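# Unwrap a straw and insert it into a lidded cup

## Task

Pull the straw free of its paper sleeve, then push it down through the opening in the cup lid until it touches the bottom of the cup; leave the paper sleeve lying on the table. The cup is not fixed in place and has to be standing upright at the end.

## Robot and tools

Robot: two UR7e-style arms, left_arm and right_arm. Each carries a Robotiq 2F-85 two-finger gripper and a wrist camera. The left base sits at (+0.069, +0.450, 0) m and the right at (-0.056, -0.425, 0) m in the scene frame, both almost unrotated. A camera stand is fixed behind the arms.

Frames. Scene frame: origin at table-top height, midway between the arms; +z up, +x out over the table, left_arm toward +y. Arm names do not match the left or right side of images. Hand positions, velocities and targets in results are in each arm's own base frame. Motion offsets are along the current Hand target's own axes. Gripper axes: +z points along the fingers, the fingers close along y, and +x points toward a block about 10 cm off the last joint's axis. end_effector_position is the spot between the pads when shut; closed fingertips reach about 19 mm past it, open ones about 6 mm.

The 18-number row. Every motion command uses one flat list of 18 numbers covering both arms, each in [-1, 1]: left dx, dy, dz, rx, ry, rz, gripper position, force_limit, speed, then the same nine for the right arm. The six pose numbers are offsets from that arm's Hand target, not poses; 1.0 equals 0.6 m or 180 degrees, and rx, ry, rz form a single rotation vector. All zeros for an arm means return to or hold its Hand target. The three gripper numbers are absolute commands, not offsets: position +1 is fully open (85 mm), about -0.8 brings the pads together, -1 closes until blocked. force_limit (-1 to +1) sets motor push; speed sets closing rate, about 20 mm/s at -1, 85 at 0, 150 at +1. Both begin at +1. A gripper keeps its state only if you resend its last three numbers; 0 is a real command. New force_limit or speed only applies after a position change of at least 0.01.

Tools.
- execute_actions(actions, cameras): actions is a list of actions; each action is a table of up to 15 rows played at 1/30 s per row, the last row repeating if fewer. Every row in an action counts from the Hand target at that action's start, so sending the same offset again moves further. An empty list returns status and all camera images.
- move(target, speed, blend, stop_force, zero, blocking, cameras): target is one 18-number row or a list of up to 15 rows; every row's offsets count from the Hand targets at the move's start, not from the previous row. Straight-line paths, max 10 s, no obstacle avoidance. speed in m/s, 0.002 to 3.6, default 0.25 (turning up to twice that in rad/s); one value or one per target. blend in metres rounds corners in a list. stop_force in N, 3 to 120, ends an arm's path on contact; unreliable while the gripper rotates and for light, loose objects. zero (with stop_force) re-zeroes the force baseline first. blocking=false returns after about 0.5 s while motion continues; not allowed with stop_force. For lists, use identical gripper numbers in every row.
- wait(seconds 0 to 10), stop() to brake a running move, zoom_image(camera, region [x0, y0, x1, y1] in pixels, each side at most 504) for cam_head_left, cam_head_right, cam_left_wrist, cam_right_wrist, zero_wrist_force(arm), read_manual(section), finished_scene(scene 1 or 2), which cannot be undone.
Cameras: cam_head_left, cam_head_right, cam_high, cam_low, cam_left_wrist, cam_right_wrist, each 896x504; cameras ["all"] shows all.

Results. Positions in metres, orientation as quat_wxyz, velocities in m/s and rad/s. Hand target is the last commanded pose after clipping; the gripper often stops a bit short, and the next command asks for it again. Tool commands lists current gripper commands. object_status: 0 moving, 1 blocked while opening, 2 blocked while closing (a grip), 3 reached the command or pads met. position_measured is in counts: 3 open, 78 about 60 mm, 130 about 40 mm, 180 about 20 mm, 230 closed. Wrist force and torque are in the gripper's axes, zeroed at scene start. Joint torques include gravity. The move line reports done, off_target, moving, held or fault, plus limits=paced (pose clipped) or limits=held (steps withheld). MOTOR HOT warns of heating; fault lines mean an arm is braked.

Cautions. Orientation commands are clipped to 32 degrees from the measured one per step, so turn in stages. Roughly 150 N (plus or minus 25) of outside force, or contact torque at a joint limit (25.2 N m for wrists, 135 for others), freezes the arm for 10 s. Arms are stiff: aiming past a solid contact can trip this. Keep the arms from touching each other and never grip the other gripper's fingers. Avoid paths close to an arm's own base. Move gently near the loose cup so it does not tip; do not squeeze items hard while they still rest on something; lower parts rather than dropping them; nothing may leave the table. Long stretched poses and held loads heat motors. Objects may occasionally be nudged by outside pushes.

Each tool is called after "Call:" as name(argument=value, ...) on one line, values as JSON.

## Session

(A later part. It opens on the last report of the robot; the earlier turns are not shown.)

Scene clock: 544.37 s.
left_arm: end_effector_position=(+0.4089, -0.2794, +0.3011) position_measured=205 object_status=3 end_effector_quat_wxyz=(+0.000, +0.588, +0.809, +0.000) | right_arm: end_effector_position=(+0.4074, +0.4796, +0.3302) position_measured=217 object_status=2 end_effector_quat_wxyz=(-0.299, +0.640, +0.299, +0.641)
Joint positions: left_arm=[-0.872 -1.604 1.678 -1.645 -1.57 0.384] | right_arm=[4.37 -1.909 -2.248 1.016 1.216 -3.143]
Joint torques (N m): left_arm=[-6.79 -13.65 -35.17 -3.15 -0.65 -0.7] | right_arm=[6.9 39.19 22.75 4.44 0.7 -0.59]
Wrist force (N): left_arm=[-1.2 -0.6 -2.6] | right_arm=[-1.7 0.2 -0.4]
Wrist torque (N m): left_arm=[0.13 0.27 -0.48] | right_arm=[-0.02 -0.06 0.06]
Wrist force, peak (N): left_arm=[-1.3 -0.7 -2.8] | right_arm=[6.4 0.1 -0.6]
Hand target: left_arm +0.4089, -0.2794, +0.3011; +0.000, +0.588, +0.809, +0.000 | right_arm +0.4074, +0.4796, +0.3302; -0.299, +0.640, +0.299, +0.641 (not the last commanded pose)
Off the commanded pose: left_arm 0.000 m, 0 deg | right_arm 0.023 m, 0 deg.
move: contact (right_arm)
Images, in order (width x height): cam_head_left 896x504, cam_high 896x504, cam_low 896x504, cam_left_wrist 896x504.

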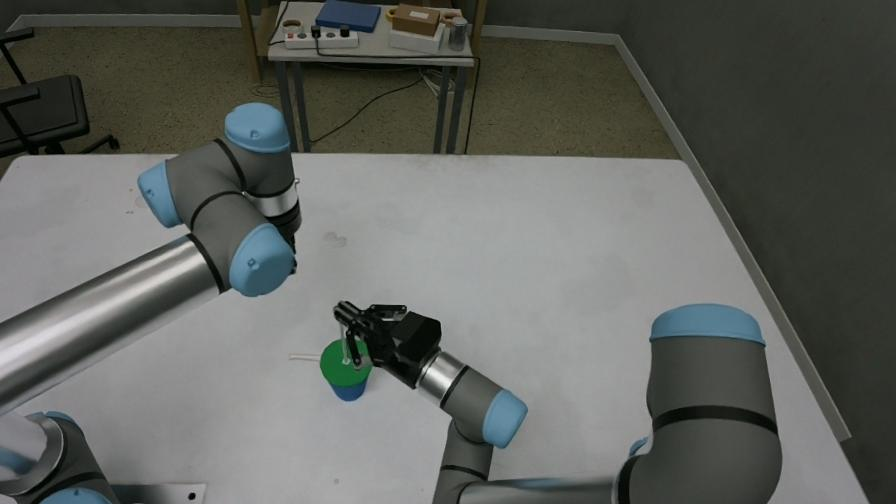

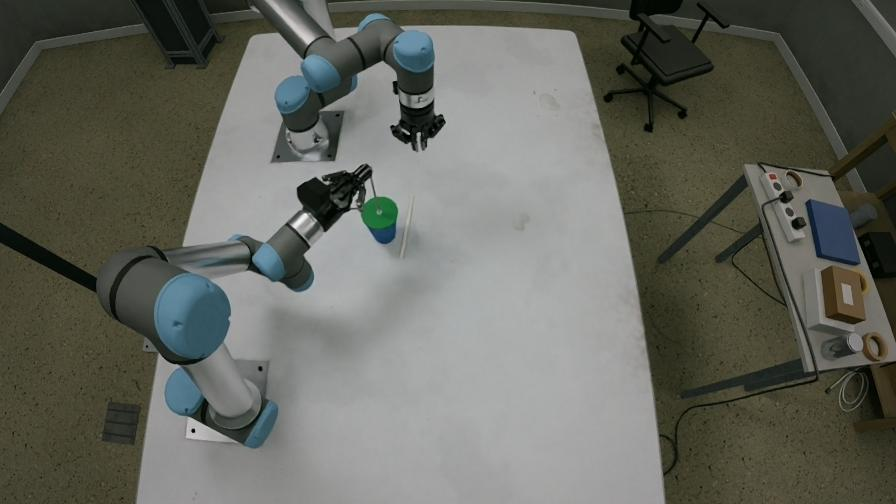

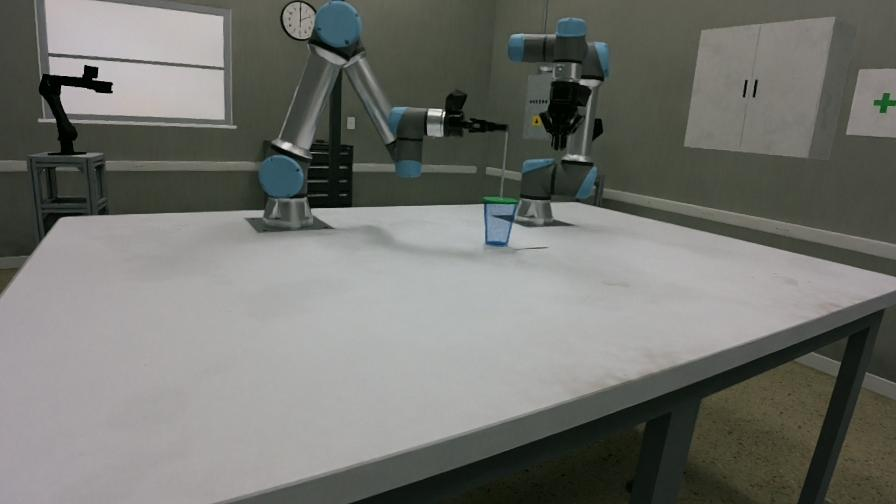

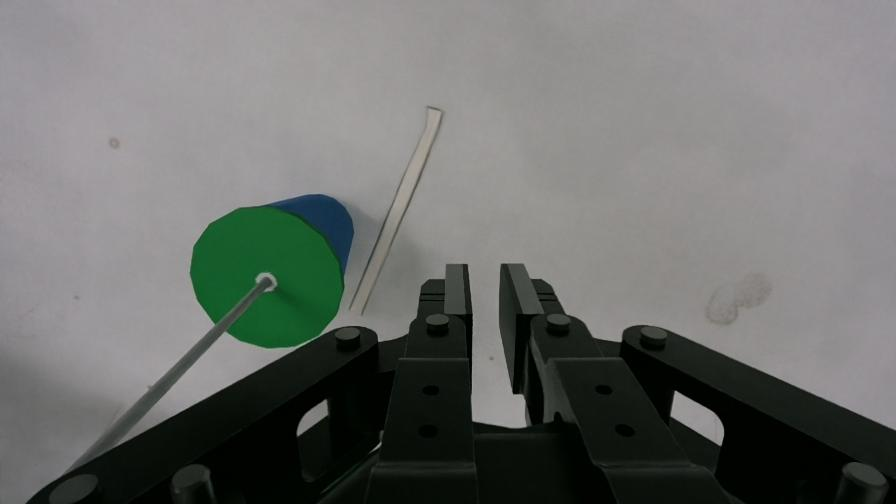

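Call:
move(target=[0,0,0,0,0,0,-0.6,-0.9,0,-0.05,0,0,0,0,0,-1,-0.9,-1], speed=0.02, stop_force=13, cameras=["cam_left_wrist","cam_head_left","cam_high","cam_low"])

Call:
zoom_image(camera="cam_left_wrist", region=[245, 262, 290, 302])

Call:
zoom_image(camera="cam_low", region=[460, 110, 530, 250])

Scene clock: 554.97 s.
left_arm: end_effector_position=(+0.4089, -0.2794, +0.3011) position_measured=205 object_status=3 end_effector_quat_wxyz=(+0.000, +0.588, +0.809, +0.000) | right_arm: end_effector_position=(+0.4075, +0.4796, +0.3002) position_measured=217 object_status=2 end_effector_quat_wxyz=(-0.299, +0.640, +0.299, +0.641)
Joint positions: left_arm=[-0.872 -1.604 1.678 -1.645 -1.57 0.384] | right_arm=[4.369 -1.988 -2.26 1.108 1.217 -3.143]
Joint torques (N m): left_arm=[-6.51 -13.99 -35.58 -2.76 -0.48 -0.42] | right_arm=[-11.98 39.22 17.09 0.52 1.26 -0.82]
Wrist force (N): left_arm=[-1.1 -0.7 -2.6] | right_arm=[2.8 0.2 -0.6]
Wrist torque (N m): left_arm=[0.12 0.25 -0.48] | right_arm=[-0.01 -0.08 0.05]
Wrist force, peak (N): left_arm=[-1.1 -0.7 -3.0] | right_arm=[8.4 0.8 -0.4]
Hand target: left_arm +0.4089, -0.2794, +0.3011; +0.000, +0.588, +0.809, +0.000 | right_arm +0.4075, +0.4796, +0.3002; -0.299, +0.640, +0.299, +0.641
Off the commanded pose: left_arm 0.000 m, 0 deg | right_arm 0.000 m, 0 deg.
move: done
Images, in order (width x height): cam_head_left 896x504, cam_high 896x504, cam_low 896x504, cam_left_wrist 896x504.

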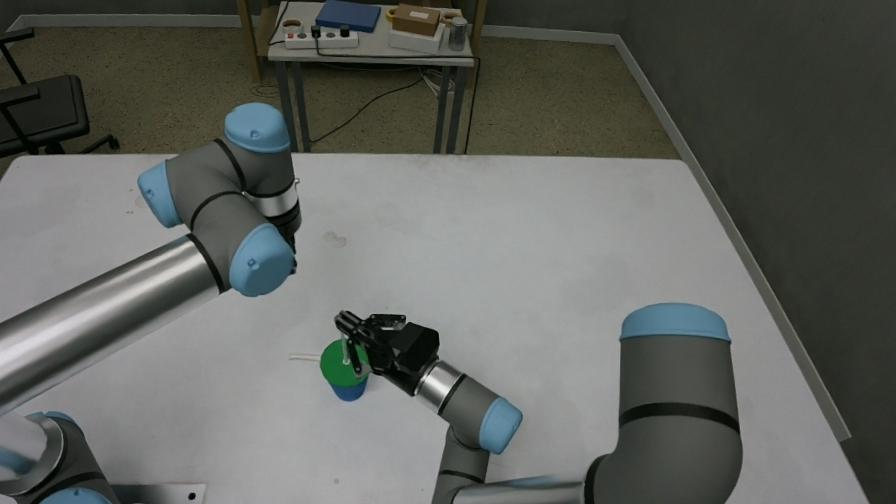

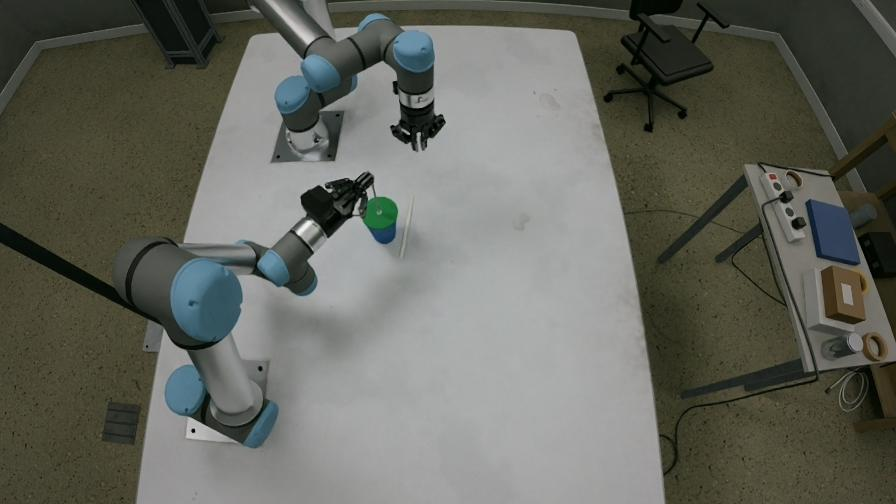

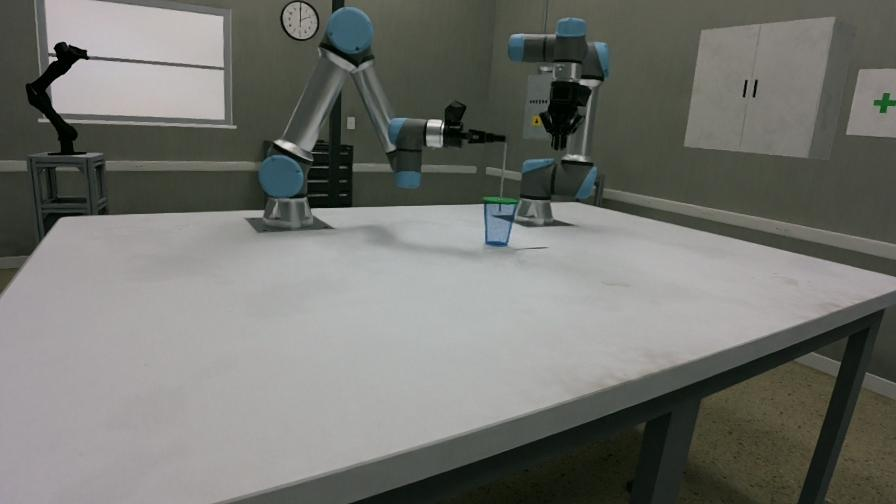

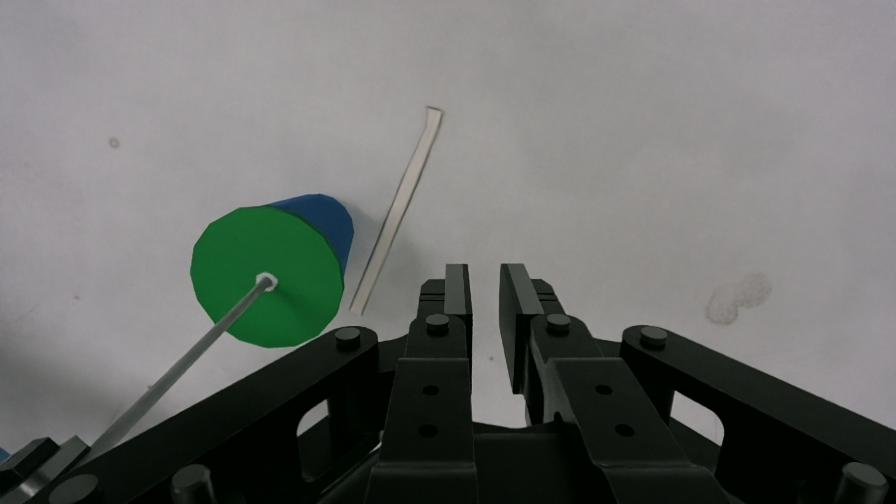

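Scaled by 11.200 from the camera's 896x504 image, which has a finer 1280x720 frame.

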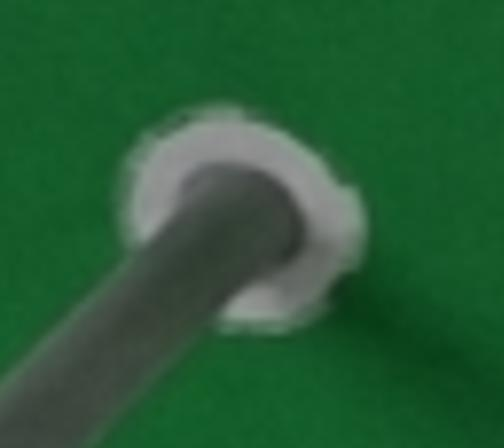

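Scaled by 3.600 from the camera's 896x504 image, which has a finer 1280x720 frame.

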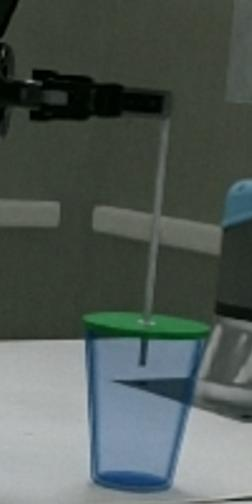

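Call:
move(target=[0,0,0,0,0,0,-0.6,-0.9,0,-0.125,0,0,0,0,0,-1,-0.9,-1], speed=0.05, stop_force=15)

Call:
move(target=[0,0,0,0,0,0,-0.6,-0.9,0,-0.04,0,0,0,0,0,-1,-0.9,-1], speed=0.012, stop_force=8, cameras=["cam_left_wrist","cam_head_left","cam_high","cam_low"])

Call:
zoom_image(camera="cam_low", region=[440, 130, 540, 260])

Scene clock: 574.93 s.
left_arm: end_effector_position=(+0.4089, -0.2794, +0.3011) position_measured=205 object_status=3 end_effector_quat_wxyz=(+0.000, +0.588, +0.809, +0.000) | right_arm: end_effector_position=(+0.4076, +0.4796, +0.2252) position_measured=217 object_status=2 end_effector_quat_wxyz=(-0.299, +0.640, +0.299, +0.641)
Joint positions: left_arm=[-0.872 -1.604 1.678 -1.645 -1.57 0.384] | right_arm=[4.369 -2.203 -2.26 1.323 1.217 -3.143]
Joint torques (N m): left_arm=[-6.81 -14.04 -35.47 -2.44 -0.54 -0.14] | right_arm=[-12.04 46.42 -0.03 4.2 0.85 -1.4]
Wrist force (N): left_arm=[-1.2 -0.6 -2.8] | right_arm=[-1.4 0.6 -0.4]
Wrist torque (N m): left_arm=[0.13 0.26 -0.48] | right_arm=[0.02 -0.05 0.05]
Wrist force, peak (N): left_arm=[-1.2 -0.9 -3.0] | right_arm=[9.1 0.7 -0.8]
Hand target: left_arm +0.4089, -0.2794, +0.3011; +0.000, +0.588, +0.809, +0.000 | right_arm +0.4076, +0.4796, +0.2252; -0.299, +0.640, +0.299, +0.641
Off the commanded pose: left_arm 0.000 m, 0 deg | right_arm 0.000 m, 0 deg.
move: done

Scene clock: 575.77 s.
left_arm: end_effector_position=(+0.4089, -0.2794, +0.3011) position_measured=205 object_status=3 end_effector_quat_wxyz=(+0.000, +0.588, +0.809, +0.000) | right_arm: end_effector_position=(+0.4075, +0.4795, +0.2248) position_measured=217 object_status=2 end_effector_quat_wxyz=(-0.299, +0.640, +0.299, +0.641)
Joint positions: left_arm=[-0.872 -1.604 1.678 -1.645 -1.57 0.384] | right_arm=[4.369 -2.204 -2.26 1.324 1.217 -3.143]
Joint torques (N m): left_arm=[-6.77 -14.05 -35.06 -2.31 -0.65 -0.13] | right_arm=[-11.56 39.66 0 3.92 0.89 -1.28]
Wrist force (N): left_arm=[-1.2 -0.8 -2.9] | right_arm=[-1.5 0.4 -0.7]
Wrist torque (N m): left_arm=[0.10 0.27 -0.48] | right_arm=[-0.01 -0.03 0.03]
Wrist force, peak (N): left_arm=[-1.2 -0.8 -2.9] | right_arm=[6.6 0.3 -0.4]
Hand target: left_arm +0.4089, -0.2794, +0.3011; +0.000, +0.588, +0.809, +0.000 | right_arm +0.4075, +0.4795, +0.2248; -0.299, +0.640, +0.299, +0.641 (not the last commanded pose)
Off the commanded pose: left_arm 0.000 m, 0 deg | right_arm 0.024 m, 0 deg.
move: contact (right_arm)
Images, in order (width x height): cam_head_left 896x504, cam_high 896x504, cam_low 896x504, cam_left_wrist 896x504.

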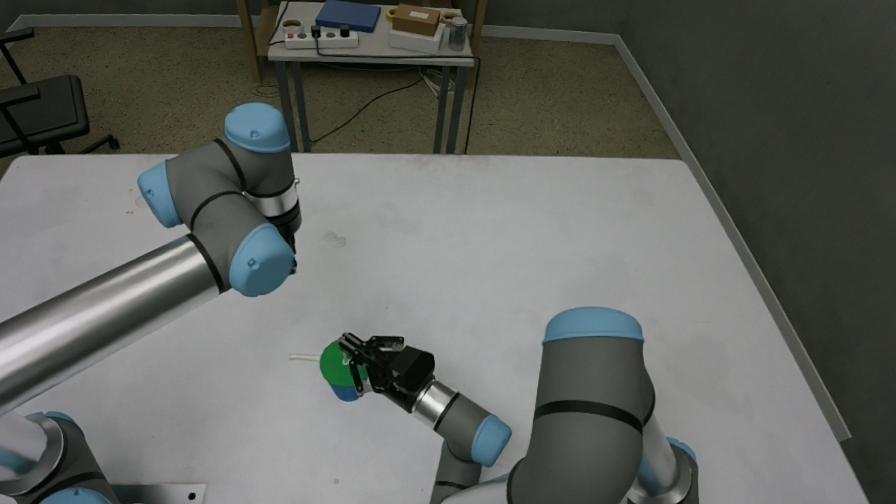

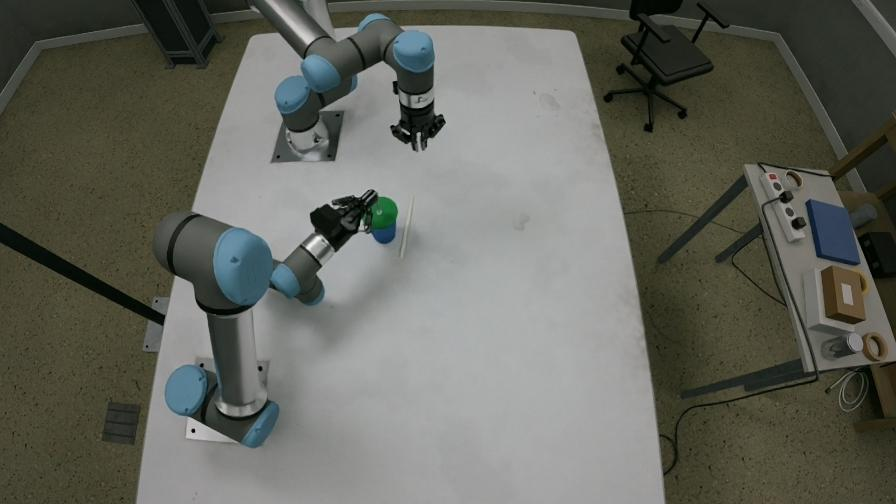

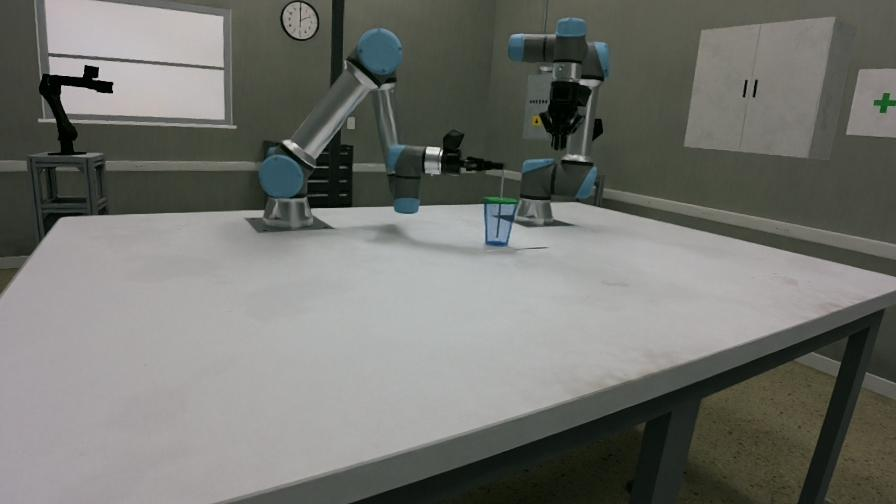

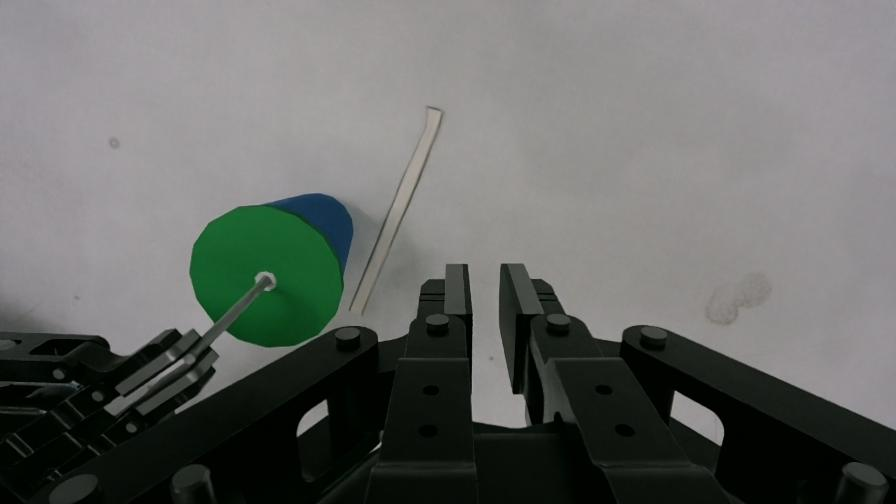

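Scaled by 3.877 from the camera's 896x504 image, which has a finer 1280x720 frame.

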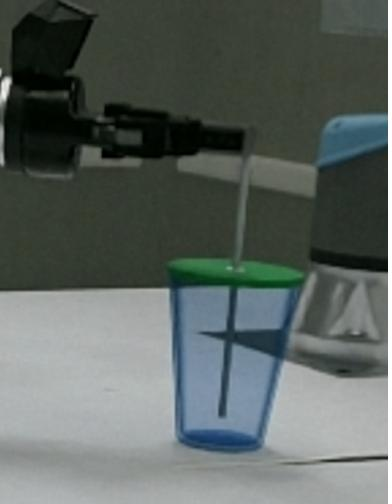

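Call:
move(target=[0,0,0,0,0,0,-0.6,-0.9,0,-0.04,0,0,0,0,0,-1,-0.9,-1], speed=0.015, stop_force=15, cameras=["cam_low","cam_left_wrist"])

Call:
zoom_image(camera="cam_low", region=[460, 150, 530, 255])

Scene clock: 586.13 s.
left_arm: end_effector_position=(+0.4089, -0.2794, +0.3011) position_measured=205 object_status=3 end_effector_quat_wxyz=(+0.000, +0.588, +0.809, +0.000) | right_arm: end_effector_position=(+0.4076, +0.4795, +0.2082) position_measured=217 object_status=2 end_effector_quat_wxyz=(-0.299, +0.640, +0.299, +0.641)
Joint positions: left_arm=[-0.872 -1.604 1.678 -1.645 -1.57 0.384] | right_arm=[4.369 -2.254 -2.254 1.368 1.217 -3.143]
Joint torques (N m): left_arm=[-6.44 -13.66 -35.59 -1.87 -0.59 0.3] | right_arm=[-10.87 42.85 -3.48 2.56 -0.11 -0.35]
Wrist force (N): left_arm=[-1.0 -0.9 -2.7] | right_arm=[6.6 0.5 -1.5]
Wrist torque (N m): left_arm=[0.09 0.23 -0.48] | right_arm=[-0.04 -0.02 0.06]
Wrist force, peak (N): left_arm=[-1.0 -0.8 -3.0] | right_arm=[20.2 0.4 -0.1]
Hand target: left_arm +0.4089, -0.2794, +0.3011; +0.000, +0.588, +0.809, +0.000 | right_arm +0.4076, +0.4795, +0.2082; -0.299, +0.640, +0.299, +0.641 (not the last commanded pose)
Off the commanded pose: left_arm 0.000 m, 0 deg | right_arm 0.007 m, 0 deg.
move: contact (right_arm)
Images, in order (width x height): cam_low 896x504, cam_left_wrist 896x504.

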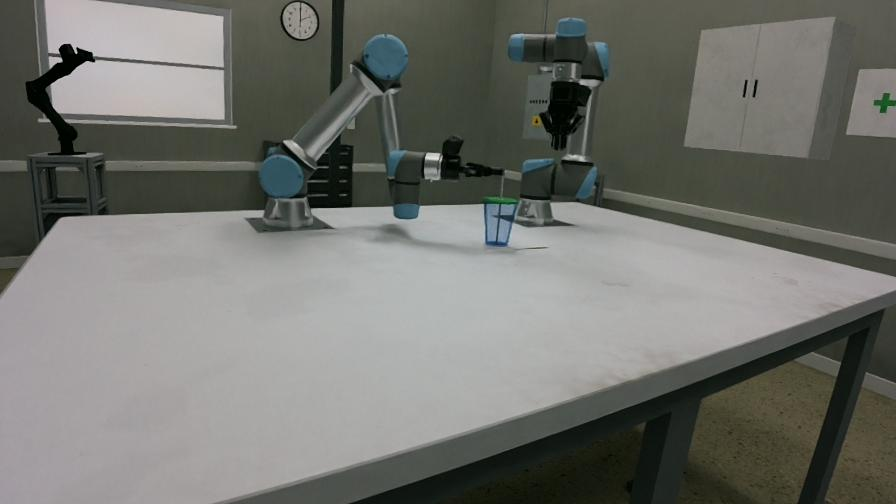

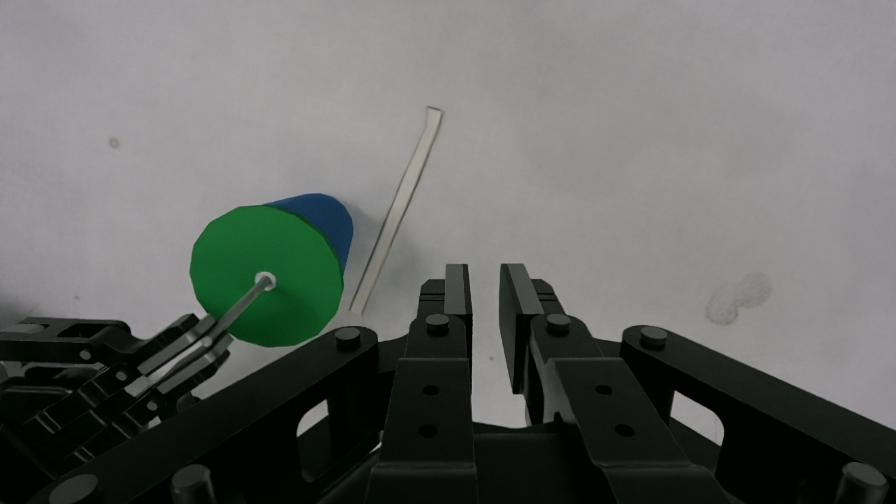

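Scaled by 4.800 from the camera's 896x504 image, which has a finer 1280x720 frame.

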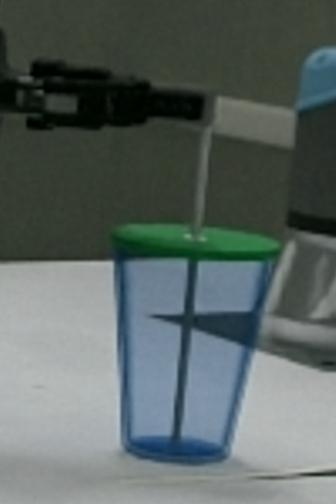

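Call:
move(target=[[0,0,0,0,0,0,-0.6,-0.9,0,0,0,0,0,0,0,-0.3,-0.9,-1],[0,0,0,0,0,0,-0.6,-0.9,0,0,0,-0.25,0,0,0,-0.3,-0.9,-1]], speed=0.1, cameras=["cam_low","cam_left_wrist","cam_high","cam_head_left"])

Call:
zoom_image(camera="cam_low", region=[470, 150, 530, 255])

Scene clock: 600.17 s.
left_arm: end_effector_position=(+0.4089, -0.2794, +0.3011) position_measured=205 object_status=3 end_effector_quat_wxyz=(+0.000, +0.588, +0.809, +0.000) | right_arm: end_effector_position=(+0.3112, +0.3646, +0.2080) position_measured=167 object_status=3 end_effector_quat_wxyz=(-0.299, +0.640, +0.299, +0.641)
Joint positions: left_arm=[-0.872 -1.604 1.678 -1.645 -1.57 0.384] | right_arm=[4.638 -2.267 -2.688 1.815 0.948 -3.143]
Joint torques (N m): left_arm=[-5.95 -13.63 -35.29 -1.46 -0.56 0.65] | right_arm=[-5.43 36.31 -8.96 2.68 0.17 -1.4]
Wrist force (N): left_arm=[-1.2 -0.9 -2.6] | right_arm=[1.0 -0.1 -0.5]
Wrist torque (N m): left_arm=[0.09 0.26 -0.48] | right_arm=[-0.13 -0.07 0.05]
Wrist force, peak (N): left_arm=[-1.1 -0.9 -2.8] | right_arm=[7.1 0.6 -1.7]
Hand target: left_arm +0.4089, -0.2794, +0.3011; +0.000, +0.588, +0.809, +0.000 | right_arm +0.3112, +0.3645, +0.2080; -0.299, +0.640, +0.299, +0.641
Off the commanded pose: left_arm 0.000 m, 0 deg | right_arm 0.000 m, 0 deg.
move: done
Images, in order (width x height): cam_head_left 896x504, cam_high 896x504, cam_low 896x504, cam_left_wrist 896x504.

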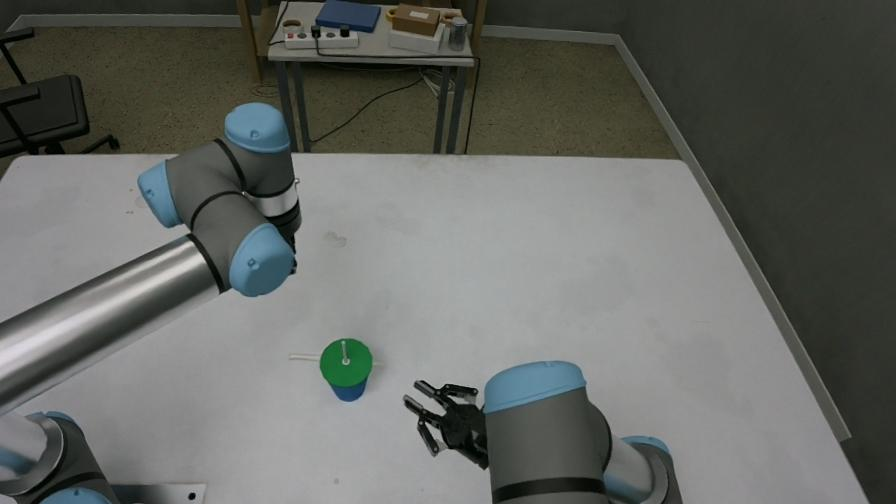

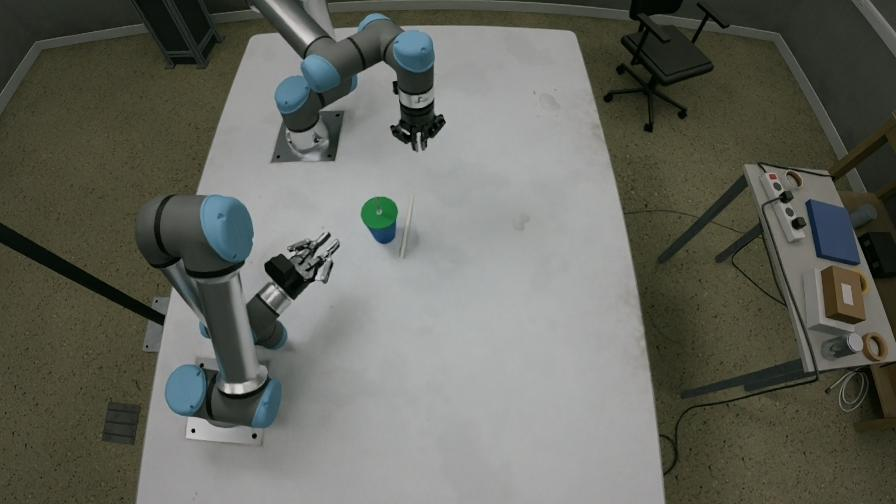

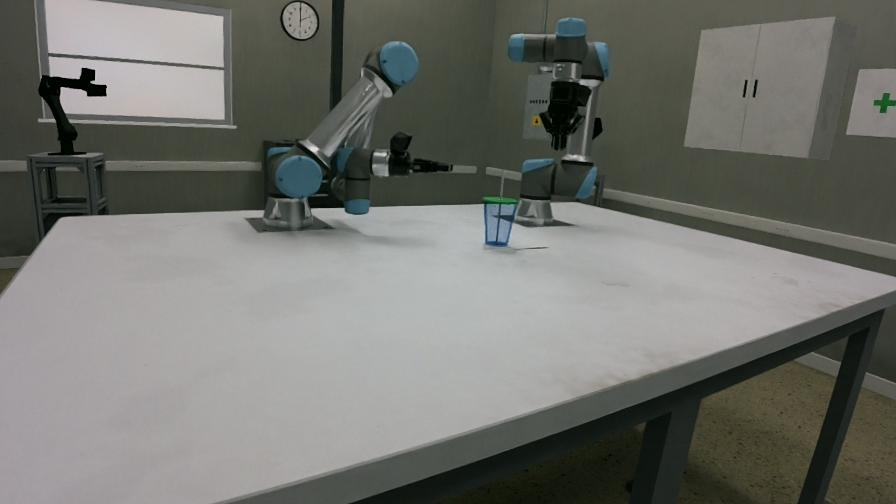

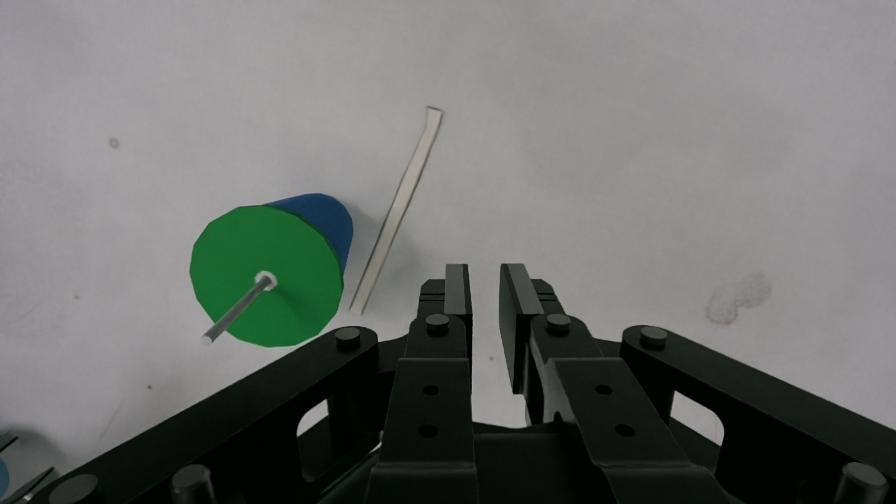

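Scaled by 4.800 from the camera's 896x504 image, which has a finer 1280x720 frame.

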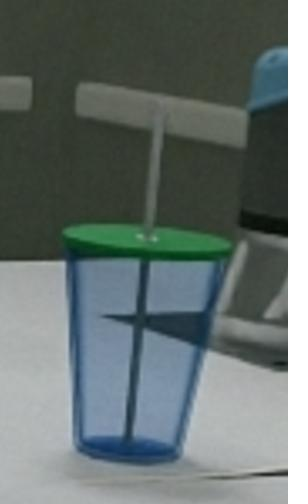

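Call:
finished_scene(scene=1)

The scene is finished: the task was done.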